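## Task

On the rack's front face, which holds twelve drive blanks in three rows of four, push every protruding blank fully home until it stops and clicks into its latch. The single exception is the middle-row blank that is third from the right when viewed from the front of the rack; leave it untouched. The rack is loose on the table. It must not tilt beyond a slight amount, or the task fails, and at the end it must sit where it began.

## Robot and tools

Robot: two six-joint arms, left_arm and right_arm, each ending in a two-finger parallel gripper with a wrist camera. Calibrated bases: left_arm at (-0.006, +0.301, 0) m, right_arm at (-0.007, -0.246, 0) m, each yawed very slightly. A camera stand is fixed behind the arms.

Frames: the scene frame has its origin at table-top height, midway between the nominal bases. +x points out over the table, +z up, and left_arm is on the +y side (arm names do not match image sides). Reported hand positions, orientations and velocities use the scene frame. Offsets you send use each arm's own Hand target axes. In the gripper frame the fingers point along +z and close along y. end_effector_position is the point between the finger pads, roughly 1 cm short of the fingertips.

Row layout (shared by execute_actions and move): one row is 14 numbers, each in [-1, 1]. The first 7 are for left_arm: dx, dy, dz, rx, ry, rz, opening. The next 7 are the same for right_arm. Both arms always appear, even if only one moves. dx..rz are an offset from that arm's Hand target, not a pose, measured along the Hand target's axes. A value of 1.0 equals 0.6 m of travel or 180 degrees of turn. rx, ry, rz form one rotation vector. Opening is absolute, not an offset: +1 is fully open (0.093 m) and -1 is closed. Sending six zeros re-requests the current Hand target. A zero in an opening slot is itself a command (half open). To keep a gripper as it is, resend its current value.

execute_actions(actions, cameras): actions is a list of actions. Each action is a table of up to 15 rows, one per 1/30 s step. A short table repeats its last row to fill 15 steps. Every row in an action is counted from the Hand target at that action's start, so repeating an offset in a new action moves further. An empty list returns state and images. cameras lists camera names, ["all"] or [].

move(target, speed, blend, opening_speed, grip_force, blocking, cameras): drives each gripper in a straight line toward its target. target is one 14-number row, or a list of up to 15 such rows. Every row in the list is an offset from the same starting Hand targets, not from the previous row. The whole list shares a 10 s cap. speed is in m/s, from 0.002 to 2.9 (default 0.25), with turns capped at twice that in rad/s. Give one value, or one per target. blend, in metres, rounds the corners at intermediate targets; 0 stops at each one. opening_speed sets how fast openings change, in units per second on the -1..+1 scale, at least 0.2. grip_force is the force per finger pad in newtons, 10 to 50, as one value or one per arm. It stays set until changed, and lower values close slowly. blocking=false returns early while the move keeps running. The result adds a "move:" line with the ending (done, off_target, moving, held, fault) and any limits, such as limits=paced (the pose was clipped) or limits=held (steps were withheld). Paths do not avoid obstacles or the other arm. Faster moves lag and stray more and strike harder.

wait(seconds 0 to 10): lets time pass with the last commands held. stop: brakes a running move. zoom_image(camera, region=[x0,y0,x1,y1]): enlarges a pixel box, at most 504 by 504, from the newest image of cam_head_left, cam_head_right, cam_left_wrist or cam_right_wrist. All four images are 896x504. read_manual(section="licences") returns licence text only. finished_scene(scene) takes the current scene's integer number, ends the scene and cannot be undone.

Results: each arm gets end_effector_position (m) and end_effector_quat_wxyz. "Hand target" is the last commanded pose after clipping; the next offsets start from it. "Tool commands" shows the current commands. grip_measured is the finger motor position, from +1 open to -1 closed; the pads meet near -0.94. Joint positions end with the finger opening in metres. Joint velocities may read "within noise". Joint torques include gravity and have offsets and noise, and joints 1 to 3 wrap at ±28 N m. Action calls also list hand positions at some steps. MOTOR HOT appears at 75 °C. At 90 °C an OVER-TEMPERATURE FAULT folds that arm away for good.

Behaviour: each step, the commanded orientation is limited to 40 degrees from the measured one. Friction and gravity can leave the hand short, low or tilted, especially at long reach, and small commands may go nowhere or sideways. Check position and tilt after each motion and correct them. Waiting does not close a gap, but a new command (even all zeros) asks again. A hand blocked by contact keeps pushing until you command its target back behind it. Pushing further past the contact point means a harder press.

Things to avoid: tipping or shoving the loose rack (approach each blank square-on, slowly, and push only as far as the latch). Fast strikes. Arms touching each other, or one gripper closing on the other's fingers. Loads on a wrist camera's cable. Paths close to an arm's own base (go around it). Holding an arm stretched out or straining against an unreachable pose, which heats motors. Anything falling off the table.

Each tool is called after "Call:" as name(argument=value, ...) on one line, values as JSON.

## Session

Call:
execute_actions(actions=[])

Scene clock: 0.00 s.
left_arm: end_effector_position=(+0.3813, +0.3120, +0.0891) grip_measured=+1.000 end_effector_quat_wxyz=(+0.576, -0.057, +0.815, +0.028) | right_arm: end_effector_position=(+0.3657, -0.3151, +0.0875) grip_measured=+1.000 end_effector_quat_wxyz=(+0.564, +0.170, +0.805, -0.077)
Joint positions: left_arm=[0.015 1.557 0.354 0.858 -0.145 -0.073 0.093] | right_arm=[-0.031 1.521 0.343 0.805 0.254 0.17 0.093]
Joint velocities: within noise
Joint torques (N m): no reading
Heat: left arm: 24 °C; right arm: 24 °C.
Hand target: left_arm +0.3825, +0.3119, +0.0916; +0.578, -0.057, +0.813, +0.028 | right_arm +0.3698, -0.3154, +0.0969; +0.576, +0.170, +0.796, -0.075
Tool commands: left_gripper/opening=+1.0 right_gripper/opening=+1.0

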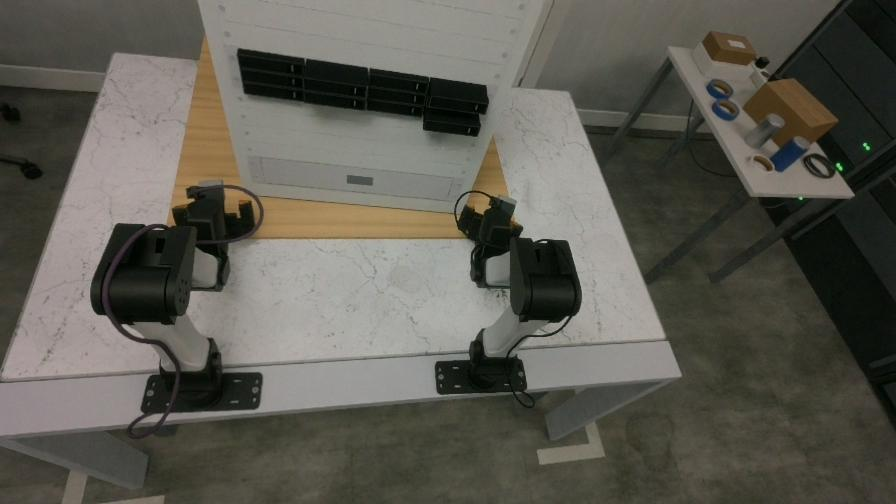

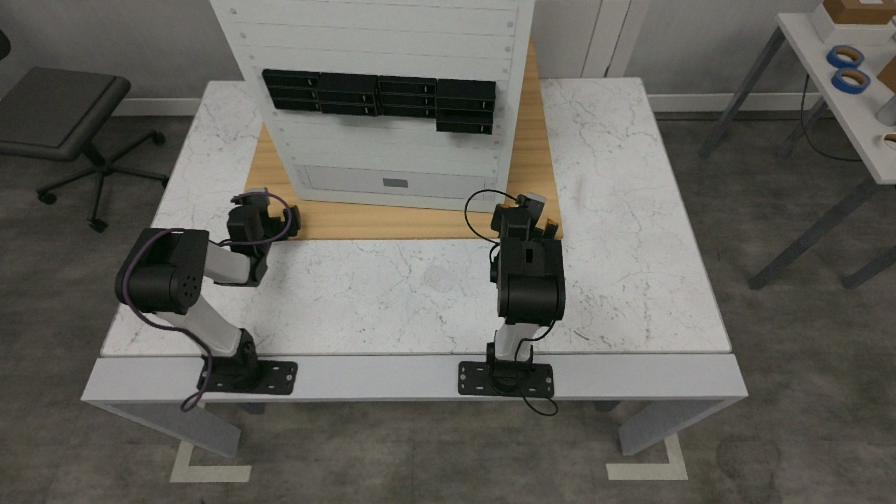

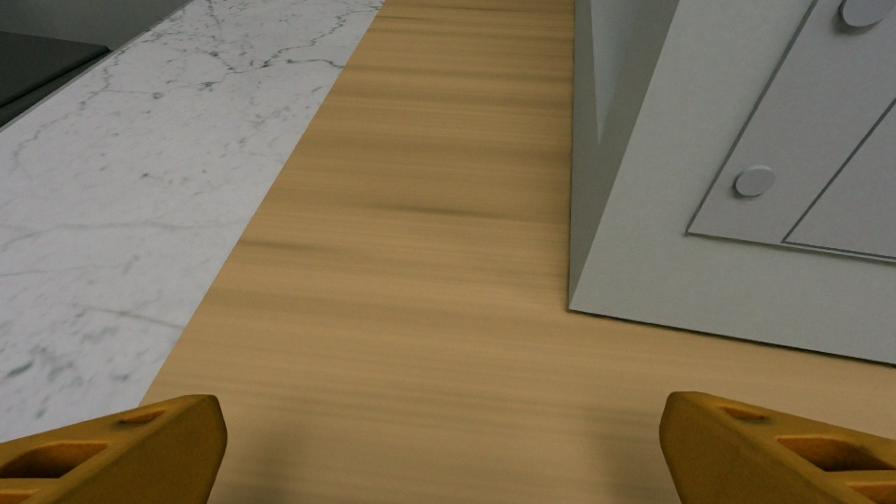

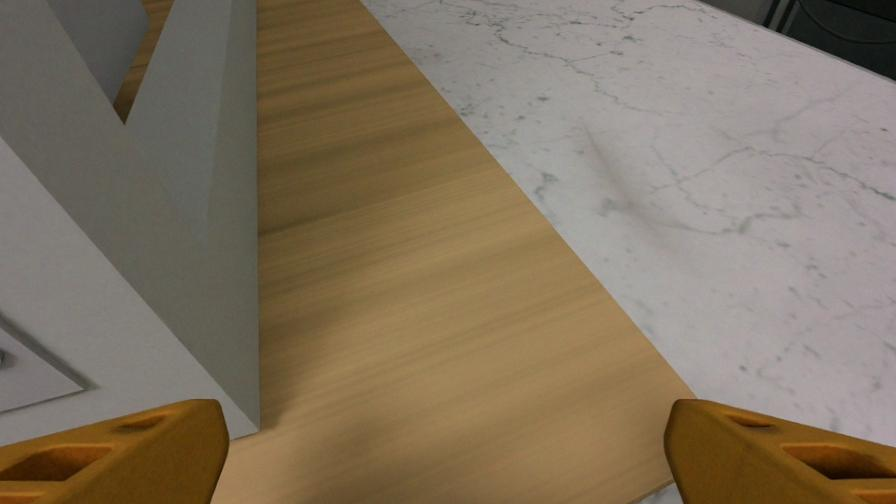

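Call:
zoom_image(camera="cam_head_right", region=[210, 0, 560, 220])

Call:
zoom_image(camera="cam_head_left", region=[190, 0, 540, 220])

Call:
zoom_image(camera="cam_head_right", region=[250, 55, 510, 145])

Call:
zoom_image(camera="cam_head_left", region=[230, 40, 500, 145])

Scaled by 1.440 from the camera's 896x504 image, which has a finer 1280x720 frame.

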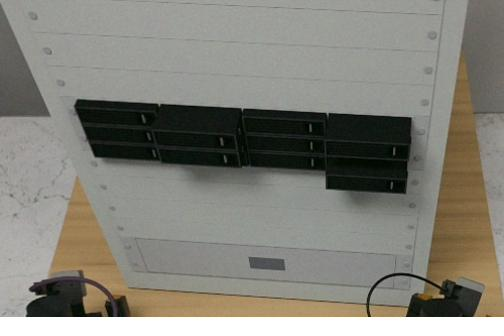

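Scaled by 1.440 from the camera's 896x504 image, which has a finer 1280x720 frame.

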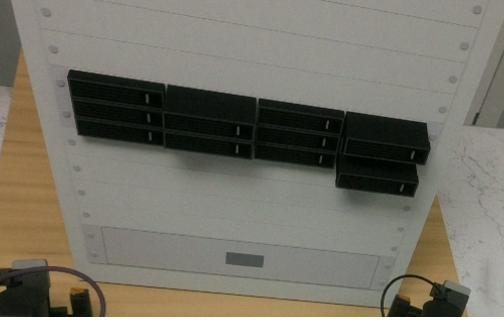

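Scaled by 1.938 from the camera's 896x504 image, which has a finer 1280x720 frame.

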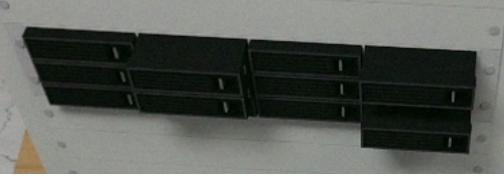

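Scaled by 1.867 from the camera's 896x504 image, which has a finer 1280x720 frame.

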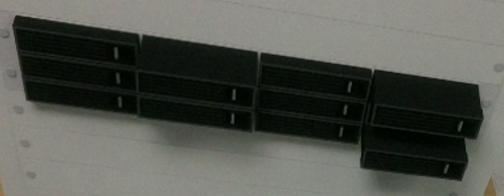

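Call:
zoom_image(camera="cam_head_right", region=[255, 60, 385, 135])

Call:
zoom_image(camera="cam_head_right", region=[370, 60, 500, 145])

Call:
zoom_image(camera="cam_head_left", region=[230, 40, 370, 120])

Call:
zoom_image(camera="cam_head_left", region=[360, 60, 500, 145])

Scaled by 3.877 from the camera's 896x504 image, which has a finer 1280x720 frame.

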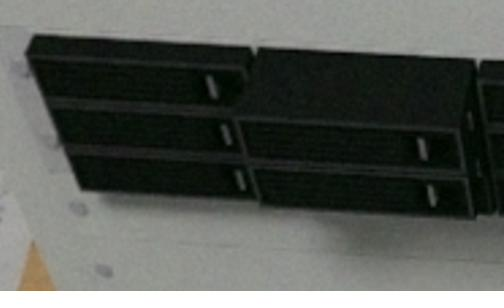

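Scaled by 3.877 from the camera's 896x504 image, which has a finer 1280x720 frame.

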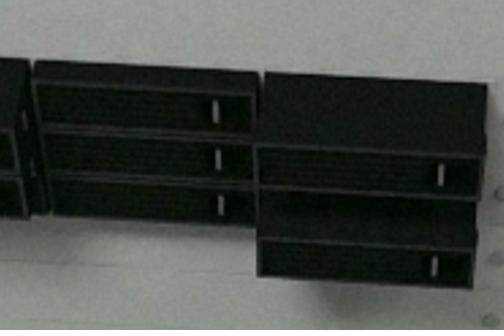

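Scaled by 3.600 from the camera's 896x504 image, which has a finer 1280x720 frame.

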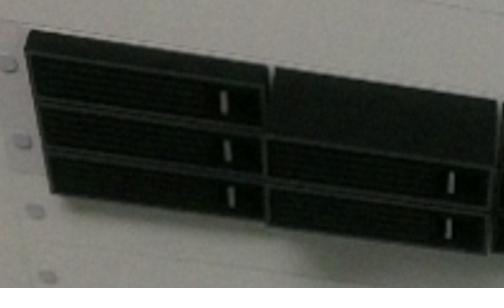

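Scaled by 3.600 from the camera's 896x504 image, which has a finer 1280x720 frame.

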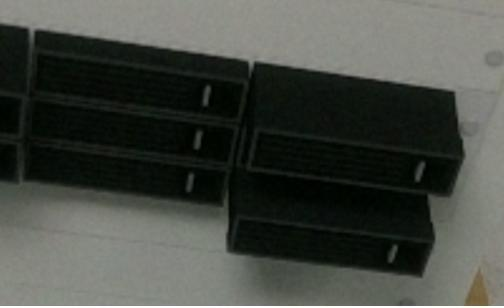

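Call:
move(target=[-0.4208, -0.2258, -0.3403, 0.0761, -0.1067, 0.0196, -0.92, -0.3698, 0.2824, -0.4151, -0.0746, -0.1022, -0.0372, -0.92], speed=0.25, cameras=["all"])

Scene clock: 88.73 s.
left_arm: end_effector_position=(+0.2909, +0.1712, +0.3920) grip_measured=-0.918 end_effector_quat_wxyz=(+0.705, +0.040, +0.707, -0.044) | right_arm: end_effector_position=(+0.2719, -0.1208, +0.3879) grip_measured=-0.917 end_effector_quat_wxyz=(+0.701, +0.038, +0.711, -0.046)
Joint positions: left_arm=[-0.653 0.896 0.95 -0.059 -0.584 -0.009 0.001] | right_arm=[0.955 0.944 0.964 -0.046 1.033 0.011 0.001]
Joint torques (N m): left_arm=[-0.59 -1.07 9.28 1.89 -0.14 0.08] | right_arm=[0.8 -0.61 11.69 1.79 0.04 -0.08]
Heat: left arm: 30 °C; right arm: 31 °C.
Hand target: left_arm +0.2901, +0.1700, +0.4001; +0.707, +0.042, +0.704, -0.042 | right_arm +0.2705, -0.1199, +0.3999; +0.706, +0.042, +0.706, -0.042
Off the commanded pose: left_arm 0.008 m, 1 deg | right_arm 0.012 m, 1 deg.
move: off_target (right_arm)
camera_calibration:
cam_left_wrist: T_world_to_cam=[[-0.119782, -0.992788, 0.00497674, 0.203925], [-0.419425, 0.0460597, -0.906621, 0.508644], [0.899853, -0.110684, -0.421917, 0.0043193], [0, 0, 0, 1]] pos_world=[0.233878, 0.179504, 0.461955]
cam_right_wrist: T_world_to_cam=[[-0.138161, -0.990395, 0.00540212, -0.0843325], [-0.425364, 0.0544113, -0.903385, 0.511854], [0.894414, -0.127111, -0.428796, -0.00961323], [0, 0, 0, 1]] pos_world=[0.214671, -0.112595, 0.458735]

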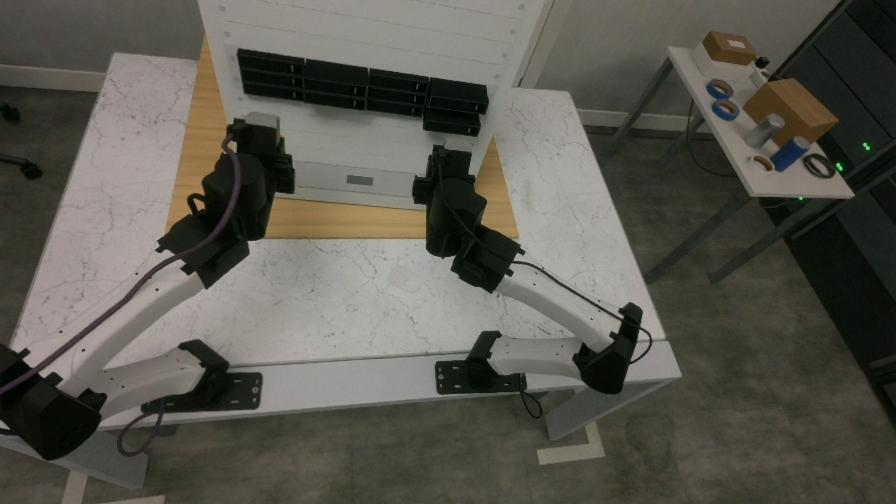

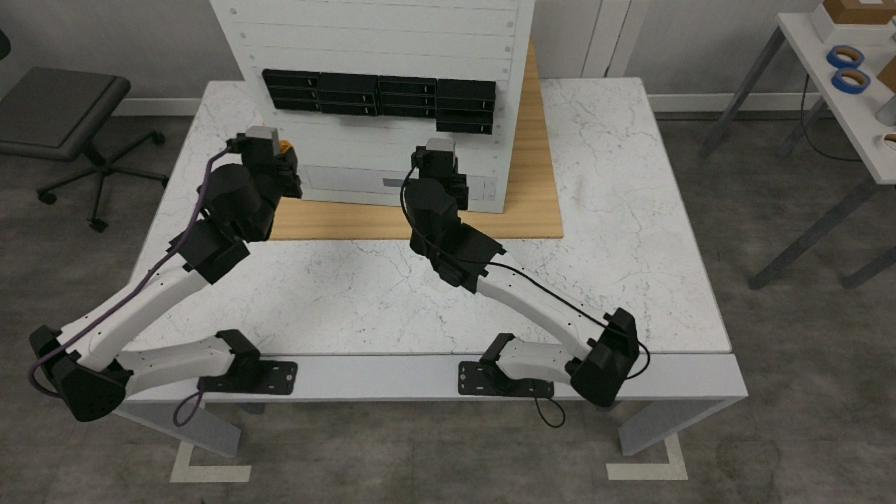

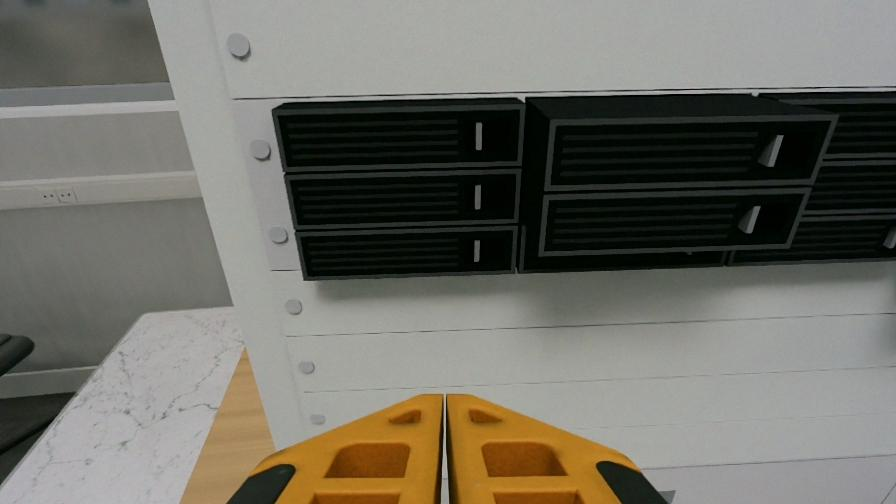

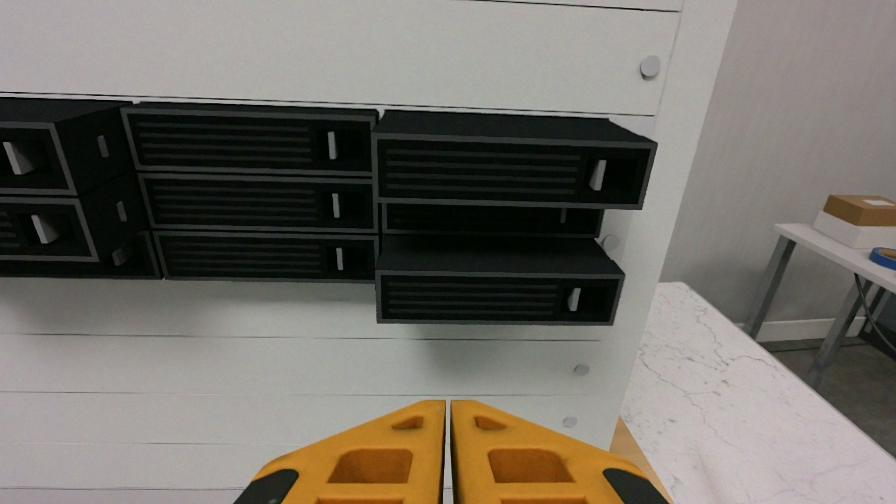

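Call:
zoom_image(camera="cam_left_wrist", region=[250, 80, 560, 290])

Call:
zoom_image(camera="cam_right_wrist", region=[100, 90, 400, 290])

Call:
zoom_image(camera="cam_left_wrist", region=[510, 80, 896, 290])

Call:
zoom_image(camera="cam_right_wrist", region=[360, 90, 680, 340])

Scaled by 1.626 from the camera's 896x504 image, which has a finer 1280x720 frame.

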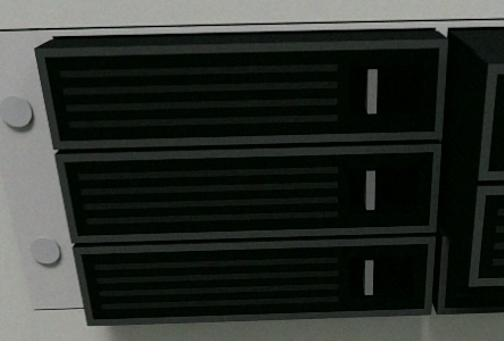

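Scaled by 1.680 from the camera's 896x504 image, which has a finer 1280x720 frame.

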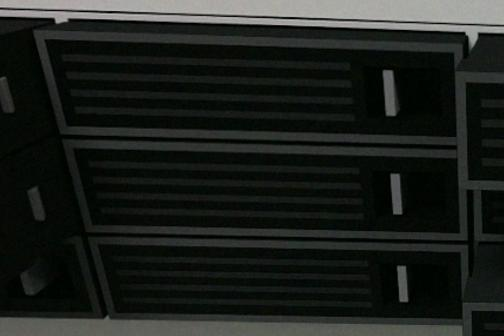

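Scaled by 1.306 from the camera's 896x504 image, which has a finer 1280x720 frame.

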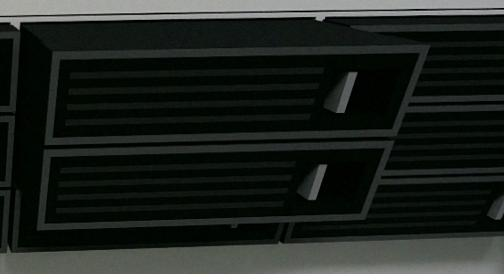

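Scaled by 1.575 from the camera's 896x504 image, which has a finer 1280x720 frame.

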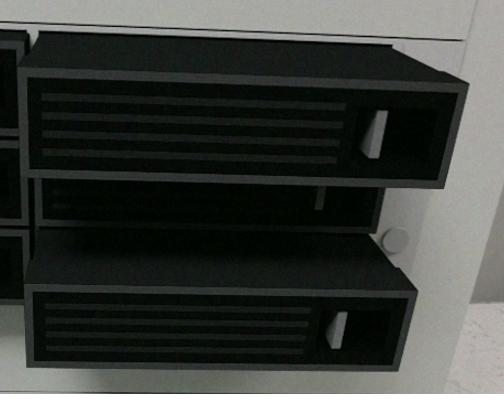

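Call:
move(target=[0, 0, 0, 0, 0, 0, -0.92, -0.0433, -0.048, 0.1208, 0, 0, 0, -0.92], speed=0.15, cameras=["cam_right_wrist", "cam_head_right"])

Scene clock: 141.33 s.
left_arm: end_effector_position=(+0.2909, +0.1713, +0.3919) grip_measured=-0.918 end_effector_quat_wxyz=(+0.704, +0.040, +0.707, -0.044) | right_arm: end_effector_position=(+0.3379, -0.1550, +0.4105) grip_measured=-0.917 end_effector_quat_wxyz=(+0.697, +0.036, +0.715, -0.046)
Joint positions: left_arm=[-0.653 0.896 0.95 -0.059 -0.585 -0.009 0.001] | right_arm=[0.597 1.071 1.12 -0.081 0.673 0.004 0.001]
Joint torques (N m): left_arm=[-0.66 -1.03 9.35 1.94 -0.19 0.08] | right_arm=[-0.83 -1.62 12.4 2.03 -0.14 -0.01]
Heat: left arm: 38 °C; right arm: 33 °C.
Hand target: left_arm +0.2901, +0.1700, +0.4001; +0.707, +0.042, +0.704, -0.042 | right_arm +0.3390, -0.1570, +0.4259; +0.706, +0.042, +0.706, -0.042
Off the commanded pose: left_arm 0.008 m, 1 deg | right_arm 0.016 m, 2 deg.
move: off_target (right_arm)
camera_calibration:
cam_right_wrist: T_world_to_cam=[[-0.136674, -0.990573, 0.00919733, -0.11126], [-0.435929, 0.051805, -0.898489, 0.563424], [0.889543, -0.12681, -0.4389, -0.0575134], [0, 0, 0, 1]] pos_world=[0.281567, -0.146693, 0.482011]
Images, in order (width x height): cam_head_right 896x504, cam_right_wrist 896x504.

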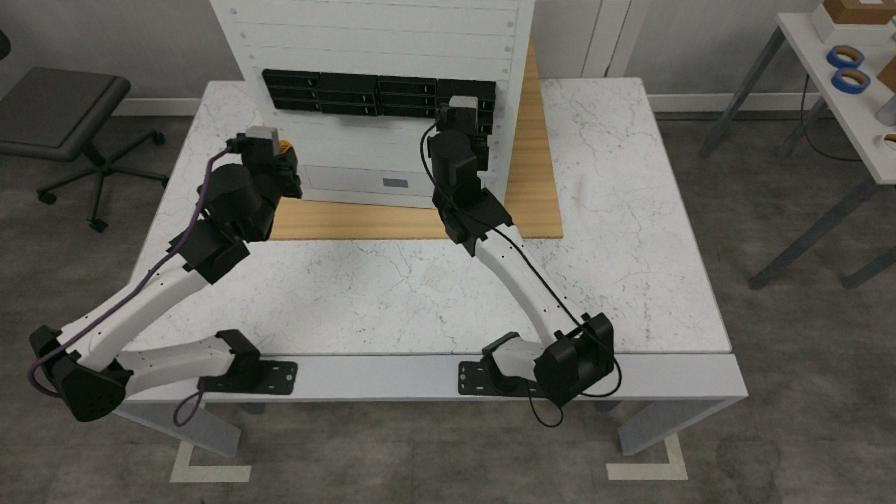

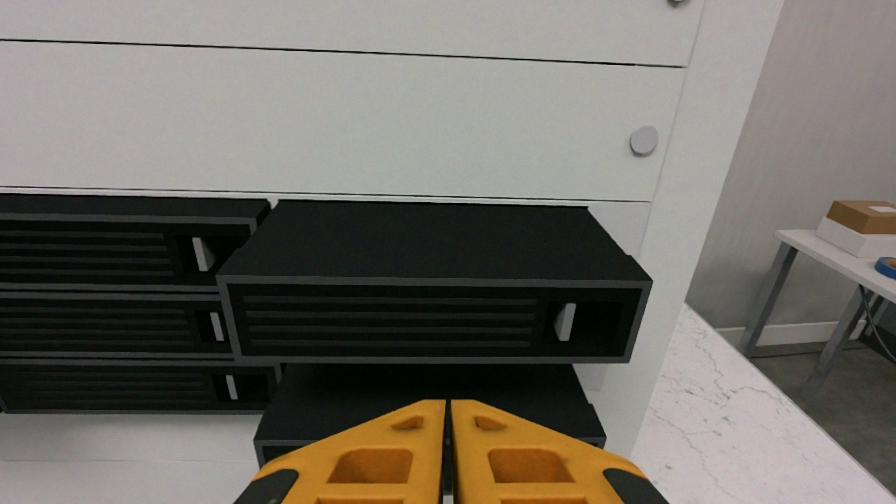

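Call:
move(target=[0, 0, 0, 0, 0, 0, -0.92, -0.0083, 0, 0.05, 0, 0, 0, -0.92], speed=0.05, cameras=["cam_right_wrist", "cam_head_right"])

Scene clock: 155.53 s.
left_arm: end_effector_position=(+0.2909, +0.1713, +0.3919) grip_measured=-0.918 end_effector_quat_wxyz=(+0.704, +0.040, +0.707, -0.044) | right_arm: end_effector_position=(+0.3668, -0.1588, +0.4103) grip_measured=-0.917 end_effector_quat_wxyz=(+0.689, +0.033, +0.722, -0.050)
Joint positions: left_arm=[-0.653 0.896 0.95 -0.059 -0.585 -0.009 0.001] | right_arm=[0.518 1.163 1.189 -0.08 0.595 0.004 0.001]
Joint torques (N m): left_arm=[-0.68 -0.95 9.22 1.92 -0.21 0.08] | right_arm=[-0.84 -2.45 12.57 2.32 -0.14 -0.01]
Heat: left arm: 39 °C; right arm: 33 °C.
Hand target: left_arm +0.2901, +0.1700, +0.4001; +0.707, +0.042, +0.704, -0.042 | right_arm +0.3688, -0.1606, +0.4311; +0.706, +0.042, +0.706, -0.042
Off the commanded pose: left_arm 0.008 m, 1 deg | right_arm 0.021 m, 3 deg.
move: off_target (right_arm)
camera_calibration:
cam_right_wrist: T_world_to_cam=[[-0.137101, -0.990347, 0.0203939, -0.115419], [-0.455165, 0.044699, -0.889284, 0.578231], [0.879788, -0.131204, -0.4569, -0.0735271], [0, 0, 0, 1]] pos_world=[0.312055, -0.149799, 0.482971]
Images, in order (width x height): cam_head_right 896x504, cam_right_wrist 896x504.

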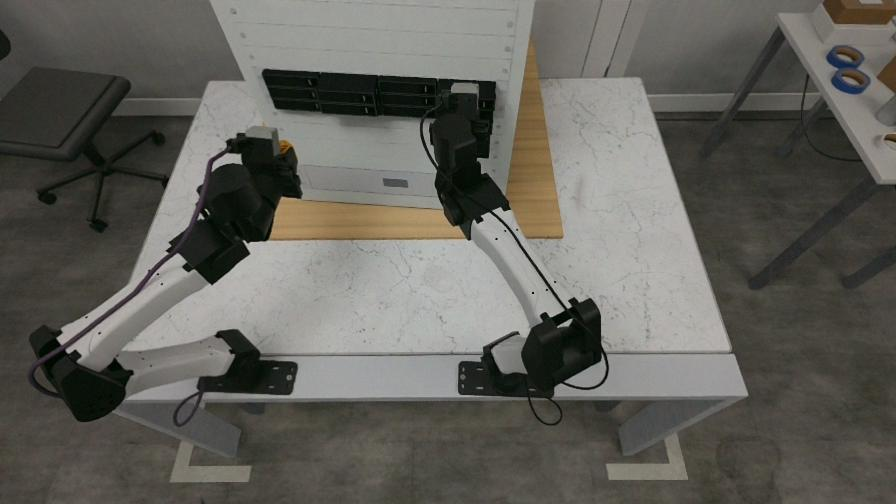

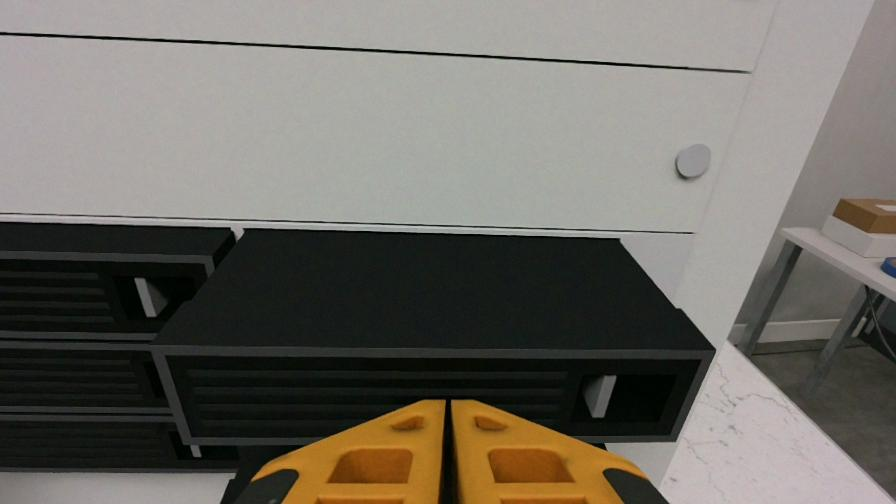

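Call:
move(target=[0, 0, 0, 0, 0, 0, -0.92, -0.0067, 0, 0.025, 0, -0.011, 0, -0.92], speed=0.03, cameras=["cam_right_wrist", "cam_head_right"])

Scene clock: 160.93 s.
left_arm: end_effector_position=(+0.2909, +0.1713, +0.3919) grip_measured=-0.918 end_effector_quat_wxyz=(+0.704, +0.040, +0.707, -0.044) | right_arm: end_effector_position=(+0.3814, -0.1606, +0.4116) grip_measured=-0.917 end_effector_quat_wxyz=(+0.699, +0.034, +0.713, -0.049)
Joint positions: left_arm=[-0.653 0.896 0.95 -0.059 -0.585 -0.009 0.001] | right_arm=[0.484 1.203 1.189 -0.007 0.561 -0.011 0.001]
Joint torques (N m): left_arm=[-0.69 -1.09 9.33 1.92 -0.19 0.08] | right_arm=[-0.85 -2.78 13 2.35 -0.15 -0.06]
Heat: left arm: 39 °C; right arm: 34 °C.
Hand target: left_arm +0.2901, +0.1700, +0.4001; +0.707, +0.042, +0.704, -0.042 | right_arm +0.3837, -0.1624, +0.4351; +0.718, +0.041, +0.694, -0.042
Off the commanded pose: left_arm 0.008 m, 1 deg | right_arm 0.024 m, 3 deg.
move: off_target (right_arm)
camera_calibration:
cam_right_wrist: T_world_to_cam=[[-0.13751, -0.990372, 0.0159245, -0.113179], [-0.430708, 0.0453095, -0.901353, 0.581728], [0.891954, -0.130804, -0.432792, -0.10054], [0, 0, 0, 1]] pos_world=[0.324669, -0.151598, 0.482632]
Images, in order (width x height): cam_head_right 896x504, cam_right_wrist 896x504.

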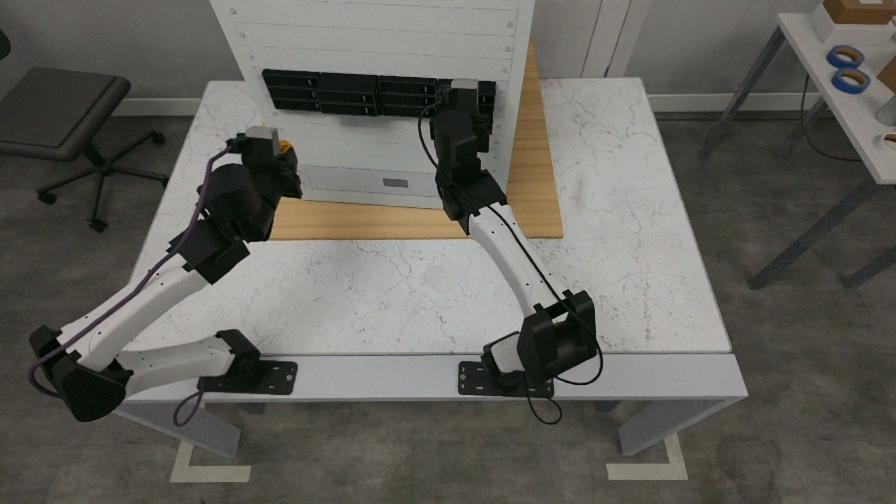

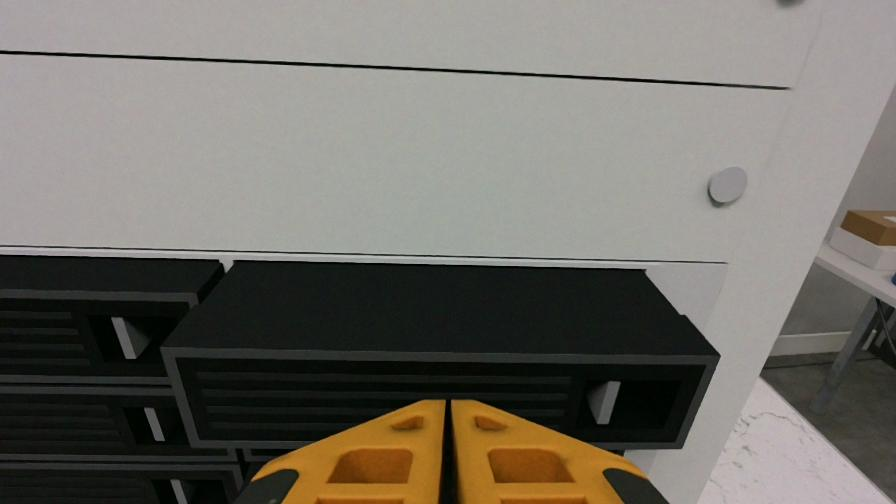

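Call:
move(target=[0, 0, 0, 0, 0, 0, -0.92, 0, 0, 0.03, 0, 0, 0, -0.92], speed=0.03, cameras=["cam_right_wrist", "cam_head_right"])

Scene clock: 164.43 s.
left_arm: end_effector_position=(+0.2909, +0.1713, +0.3919) grip_measured=-0.918 end_effector_quat_wxyz=(+0.704, +0.040, +0.707, -0.044) | right_arm: end_effector_position=(+0.3983, -0.1621, +0.4137) grip_measured=-0.917 end_effector_quat_wxyz=(+0.699, +0.034, +0.712, -0.049)
Joint positions: left_arm=[-0.653 0.896 0.95 -0.059 -0.585 -0.009 0.001] | right_arm=[0.45 1.259 1.232 0.007 0.526 -0.012 0.001]
Joint torques (N m): left_arm=[-0.64 -1.01 9.33 1.93 -0.18 0.12] | right_arm=[-1.03 -3.1 12.78 2.41 -0.18 -0.05]
Heat: left arm: 39 °C; right arm: 34 °C.
Hand target: left_arm +0.2901, +0.1700, +0.4001; +0.707, +0.042, +0.704, -0.042 | right_arm +0.4016, -0.1644, +0.4357; +0.718, +0.041, +0.694, -0.042
Off the commanded pose: left_arm 0.008 m, 1 deg | right_arm 0.022 m, 3 deg.
move: off_target (right_arm)
camera_calibration:
cam_right_wrist: T_world_to_cam=[[-0.136438, -0.990538, 0.0148198, -0.112425], [-0.42982, 0.0457126, -0.901757, 0.590933], [0.892547, -0.129404, -0.43199, -0.115305], [0, 0, 0, 1]] pos_world=[0.34157, -0.153295, 0.484733]
Images, in order (width x height): cam_head_right 896x504, cam_right_wrist 896x504.

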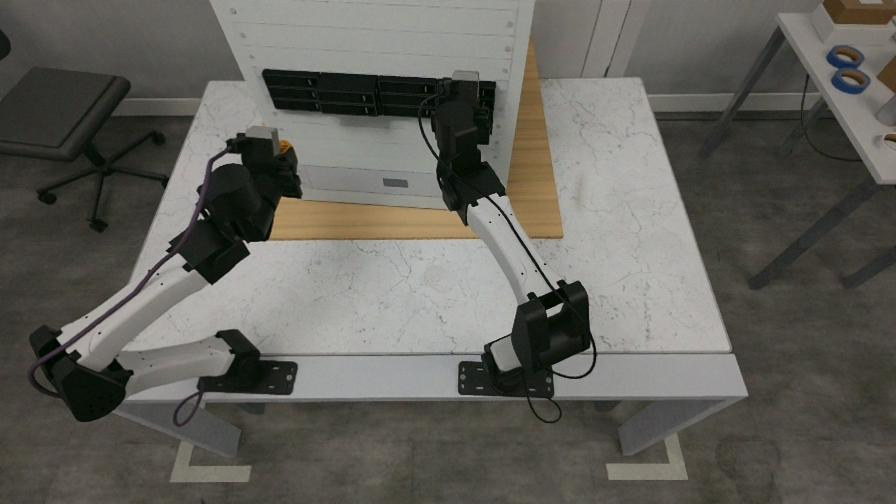

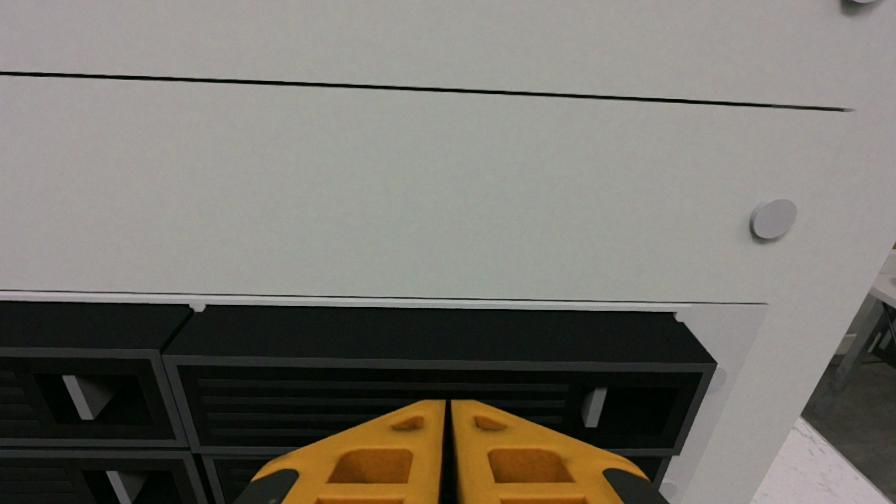

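Call:
move(target=[0, 0, 0, 0, 0, 0, -0.92, 0, 0, 0.0133, 0, 0, 0, -0.92], speed=0.02, cameras=["cam_right_wrist", "cam_head_right"])

Scene clock: 171.87 s.
left_arm: end_effector_position=(+0.2909, +0.1713, +0.3919) grip_measured=-0.918 end_effector_quat_wxyz=(+0.704, +0.040, +0.707, -0.044) | right_arm: end_effector_position=(+0.4010, -0.1625, +0.4144) grip_measured=-0.917 end_effector_quat_wxyz=(+0.698, +0.033, +0.714, -0.049)
Joint positions: left_arm=[-0.653 0.896 0.95 -0.059 -0.585 -0.009 0.001] | right_arm=[0.444 1.269 1.245 0 0.52 -0.012 0.001]
Joint torques (N m): left_arm=[-0.7 -0.99 9.54 1.91 -0.19 0.1] | right_arm=[-1.83 -1.74 13.27 2.55 -0.27 -0.05]
Heat: left arm: 40 °C; right arm: 34 °C.
Hand target: left_arm +0.2901, +0.1700, +0.4001; +0.707, +0.042, +0.704, -0.042 | right_arm +0.4095, -0.1654, +0.4359; +0.718, +0.041, +0.694, -0.042
Off the commanded pose: left_arm 0.008 m, 1 deg | right_arm 0.023 m, 3 deg.
move: off_target (right_arm)
camera_calibration:
cam_right_wrist: T_world_to_cam=[[-0.135593, -0.990624, 0.0166798, -0.113558], [-0.433047, 0.0441153, -0.900291, 0.593019], [0.891114, -0.129297, -0.434969, -0.115543], [0, 0, 0, 1]] pos_world=[0.34437, -0.153594, 0.485527]
Images, in order (width x height): cam_head_right 896x504, cam_right_wrist 896x504.

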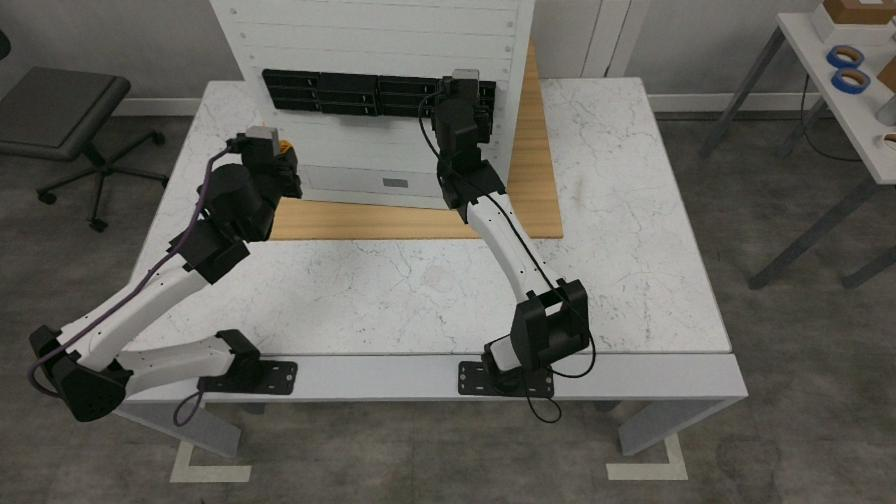

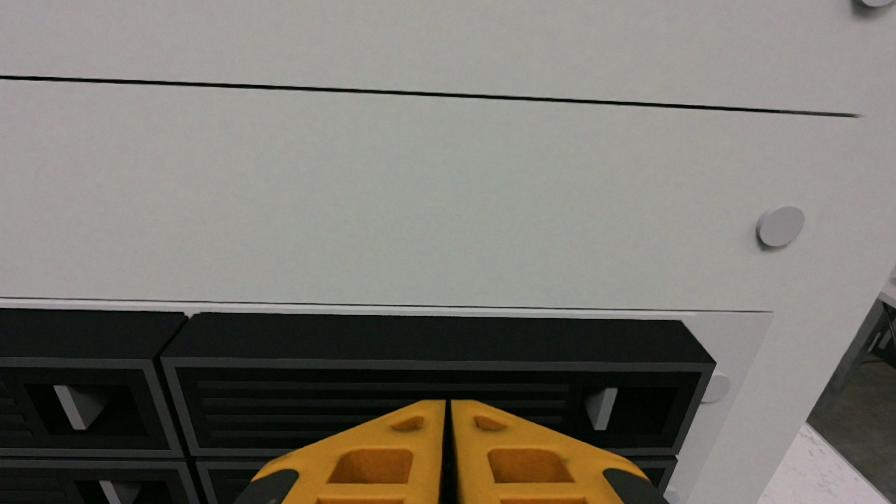

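Call:
move(target=[0, 0, 0, 0, 0, 0, -0.92, 0, 0, 0.0133, 0, 0, 0, -0.92], speed=0.02, cameras=["cam_right_wrist", "cam_head_right"])

Scene clock: 179.10 s.
left_arm: end_effector_position=(+0.2909, +0.1713, +0.3919) grip_measured=-0.918 end_effector_quat_wxyz=(+0.704, +0.040, +0.707, -0.044) | right_arm: end_effector_position=(+0.4016, -0.1625, +0.4142) grip_measured=-0.918 end_effector_quat_wxyz=(+0.694, +0.031, +0.718, -0.051)
Joint positions: left_arm=[-0.653 0.896 0.95 -0.059 -0.585 -0.009 0.001] | right_arm=[0.443 1.273 1.259 -0.024 0.519 -0.012 0.001]
Joint torques (N m): left_arm=[-0.75 -1.01 9.26 1.92 -0.17 0.1] | right_arm=[-2.93 -0.06 13.27 2.87 -0.39 -0.05]
Heat: left arm: 40 °C; right arm: 35 °C.
Hand target: left_arm +0.2901, +0.1700, +0.4001; +0.707, +0.042, +0.704, -0.042 | right_arm +0.4175, -0.1664, +0.4361; +0.718, +0.041, +0.694, -0.042
Off the commanded pose: left_arm 0.008 m, 1 deg | right_arm 0.027 m, 4 deg.
move: off_target (right_arm)
camera_calibration:
cam_right_wrist: T_world_to_cam=[[-0.13537, -0.990511, 0.023722, -0.116554], [-0.444371, 0.0392966, -0.89498, 0.594769], [0.885556, -0.131695, -0.445474, -0.109923], [0, 0, 0, 1]] pos_world=[0.345863, -0.153297, 0.486104]
Images, in order (width x height): cam_head_right 896x504, cam_right_wrist 896x504.

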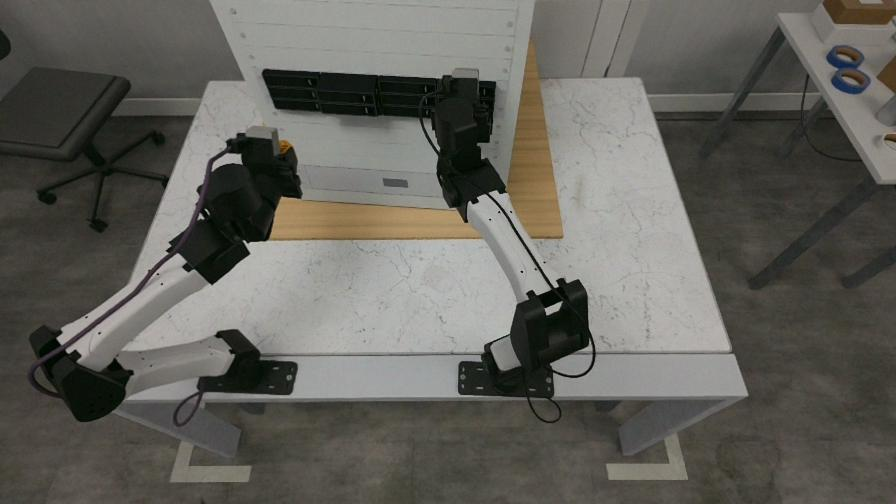

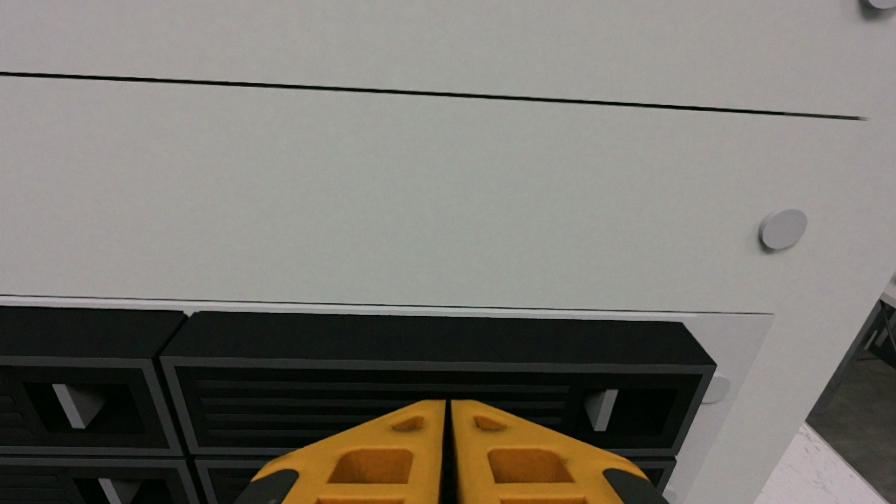

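Call:
move(target=[0, 0, 0, 0, 0, 0, -0.92, 0, 0, -0.12, 0, 0, 0, -0.92], speed=0.1, cameras=["cam_right_wrist", "cam_head_right", "cam_head_left"])

Scene clock: 183.47 s.
left_arm: end_effector_position=(+0.2909, +0.1713, +0.3919) grip_measured=-0.918 end_effector_quat_wxyz=(+0.704, +0.040, +0.707, -0.044) | right_arm: end_effector_position=(+0.3496, -0.1582, +0.4334) grip_measured=-0.918 end_effector_quat_wxyz=(+0.717, +0.044, +0.695, -0.040)
Joint positions: left_arm=[-0.653 0.896 0.95 -0.059 -0.585 -0.009 0.001] | right_arm=[0.557 1.112 1.175 -0.024 0.635 -0.015 0.001]
Joint torques (N m): left_arm=[-0.69 -1.07 9.39 1.91 -0.15 0.11] | right_arm=[0.76 -3.81 7.61 2.04 -0.05 -0.07]
Heat: left arm: 40 °C; right arm: 35 °C.
Hand target: left_arm +0.2901, +0.1700, +0.4001; +0.707, +0.042, +0.704, -0.042 | right_arm +0.3460, -0.1578, +0.4336; +0.718, +0.041, +0.694, -0.042
Off the commanded pose: left_arm 0.008 m, 1 deg | right_arm 0.004 m, 0 deg.
move: done
camera_calibration:
cam_right_wrist: T_world_to_cam=[[-0.138005, -0.990311, -0.0154305, -0.101777], [-0.382991, 0.0677264, -0.921266, 0.583106], [0.913385, -0.12123, -0.388627, -0.0874894], [0, 0, 0, 1]] pos_world=[0.28919, -0.150889, 0.501625]
Images, in order (width x height): cam_head_left 896x504, cam_head_right 896x504, cam_right_wrist 896x504.

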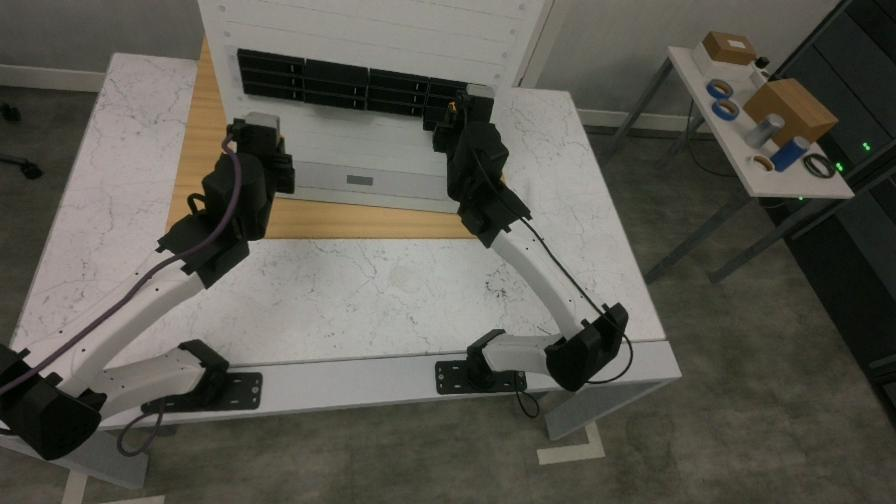

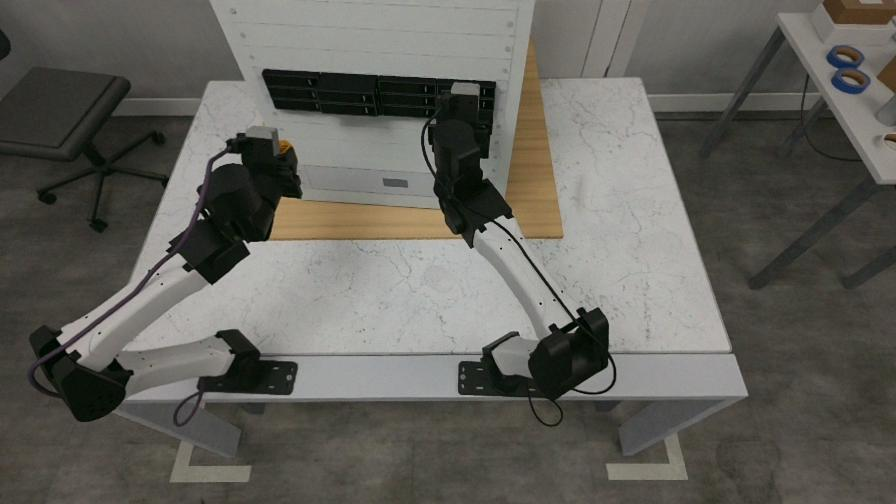

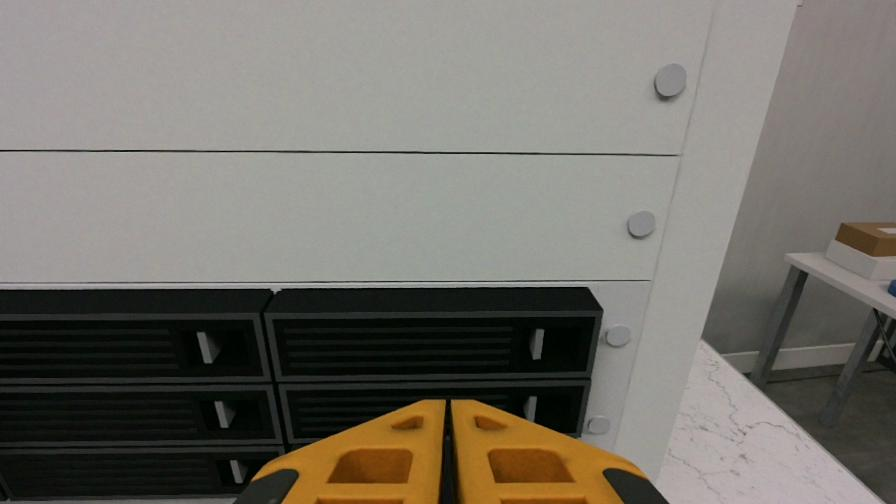

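Call:
zoom_image(camera="cam_right_wrist", region=[180, 270, 620, 500])

Scaled by 1.145 from the camera's 896x504 image, which has a finer 1280x720 frame.

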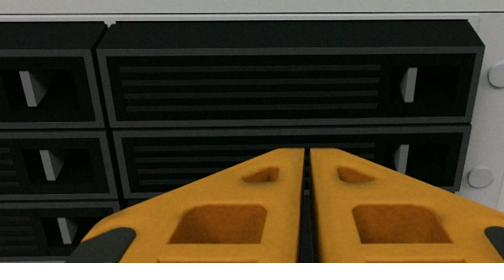

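Call:
move(target=[0, 0, 0, 0, 0, 0, -0.92, 0.099, 0.0033, -0.0158, 0, 0, 0, -0.92], speed=0.1, cameras=["cam_right_wrist", "cam_head_right"])

Scene clock: 200.07 s.
left_arm: end_effector_position=(+0.2909, +0.1713, +0.3919) grip_measured=-0.918 end_effector_quat_wxyz=(+0.704, +0.040, +0.707, -0.044) | right_arm: end_effector_position=(+0.3436, -0.1550, +0.3663) grip_measured=-0.918 end_effector_quat_wxyz=(+0.708, +0.038, +0.704, -0.047)
Joint positions: left_arm=[-0.653 0.896 0.95 -0.059 -0.585 -0.009 0.001] | right_arm=[0.585 1.052 0.899 0.16 0.664 -0.016 0.001]
Joint torques (N m): left_arm=[-0.79 -1.09 9.25 1.95 -0.13 0.09] | right_arm=[0.84 -4.14 8.09 2.29 0.01 -0.08]
Heat: left arm: 41 °C; right arm: 34 °C.
Hand target: left_arm +0.2901, +0.1700, +0.4001; +0.707, +0.042, +0.704, -0.042 | right_arm +0.3388, -0.1551, +0.3740; +0.718, +0.041, +0.694, -0.042
Off the commanded pose: left_arm 0.008 m, 1 deg | right_arm 0.009 m, 2 deg.
move: done
camera_calibration:
cam_right_wrist: T_world_to_cam=[[-0.139685, -0.990186, 0.00435824, -0.10714], [-0.407705, 0.0535026, -0.911545, 0.521481], [0.902366, -0.129106, -0.411178, -0.0968931], [0, 0, 0, 1]] pos_world=[0.285078, -0.146499, 0.43598]
Images, in order (width x height): cam_head_right 896x504, cam_right_wrist 896x504.

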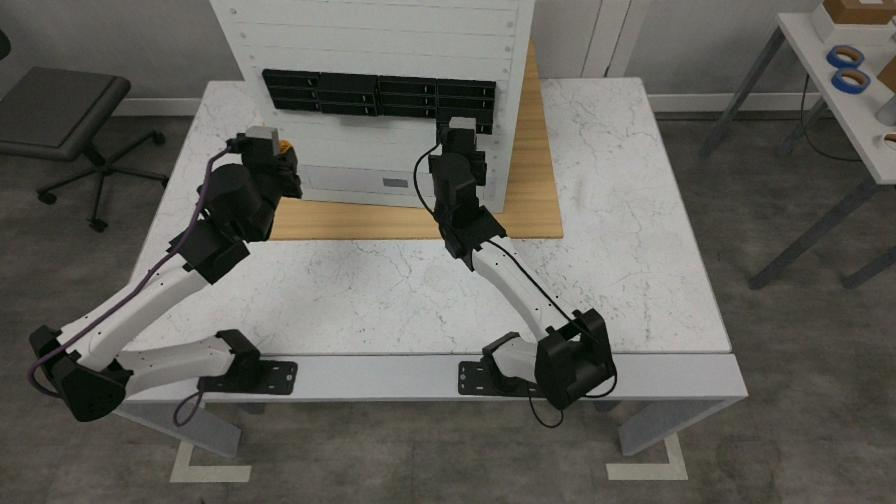

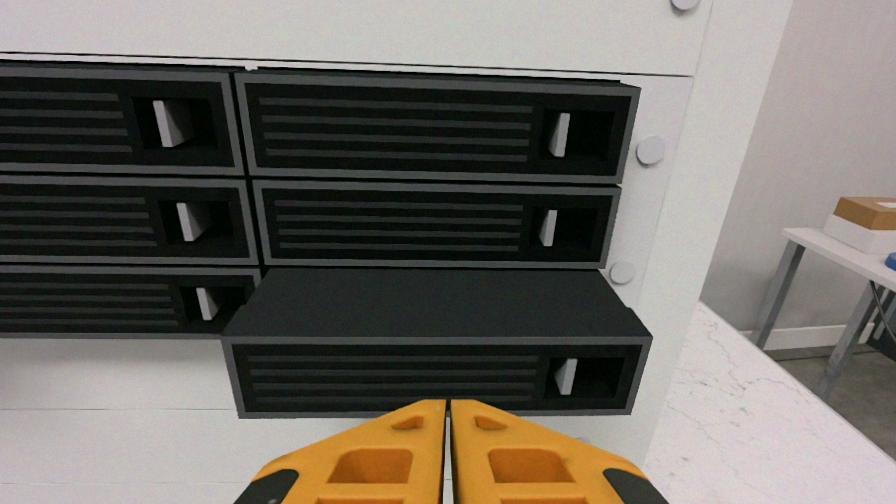

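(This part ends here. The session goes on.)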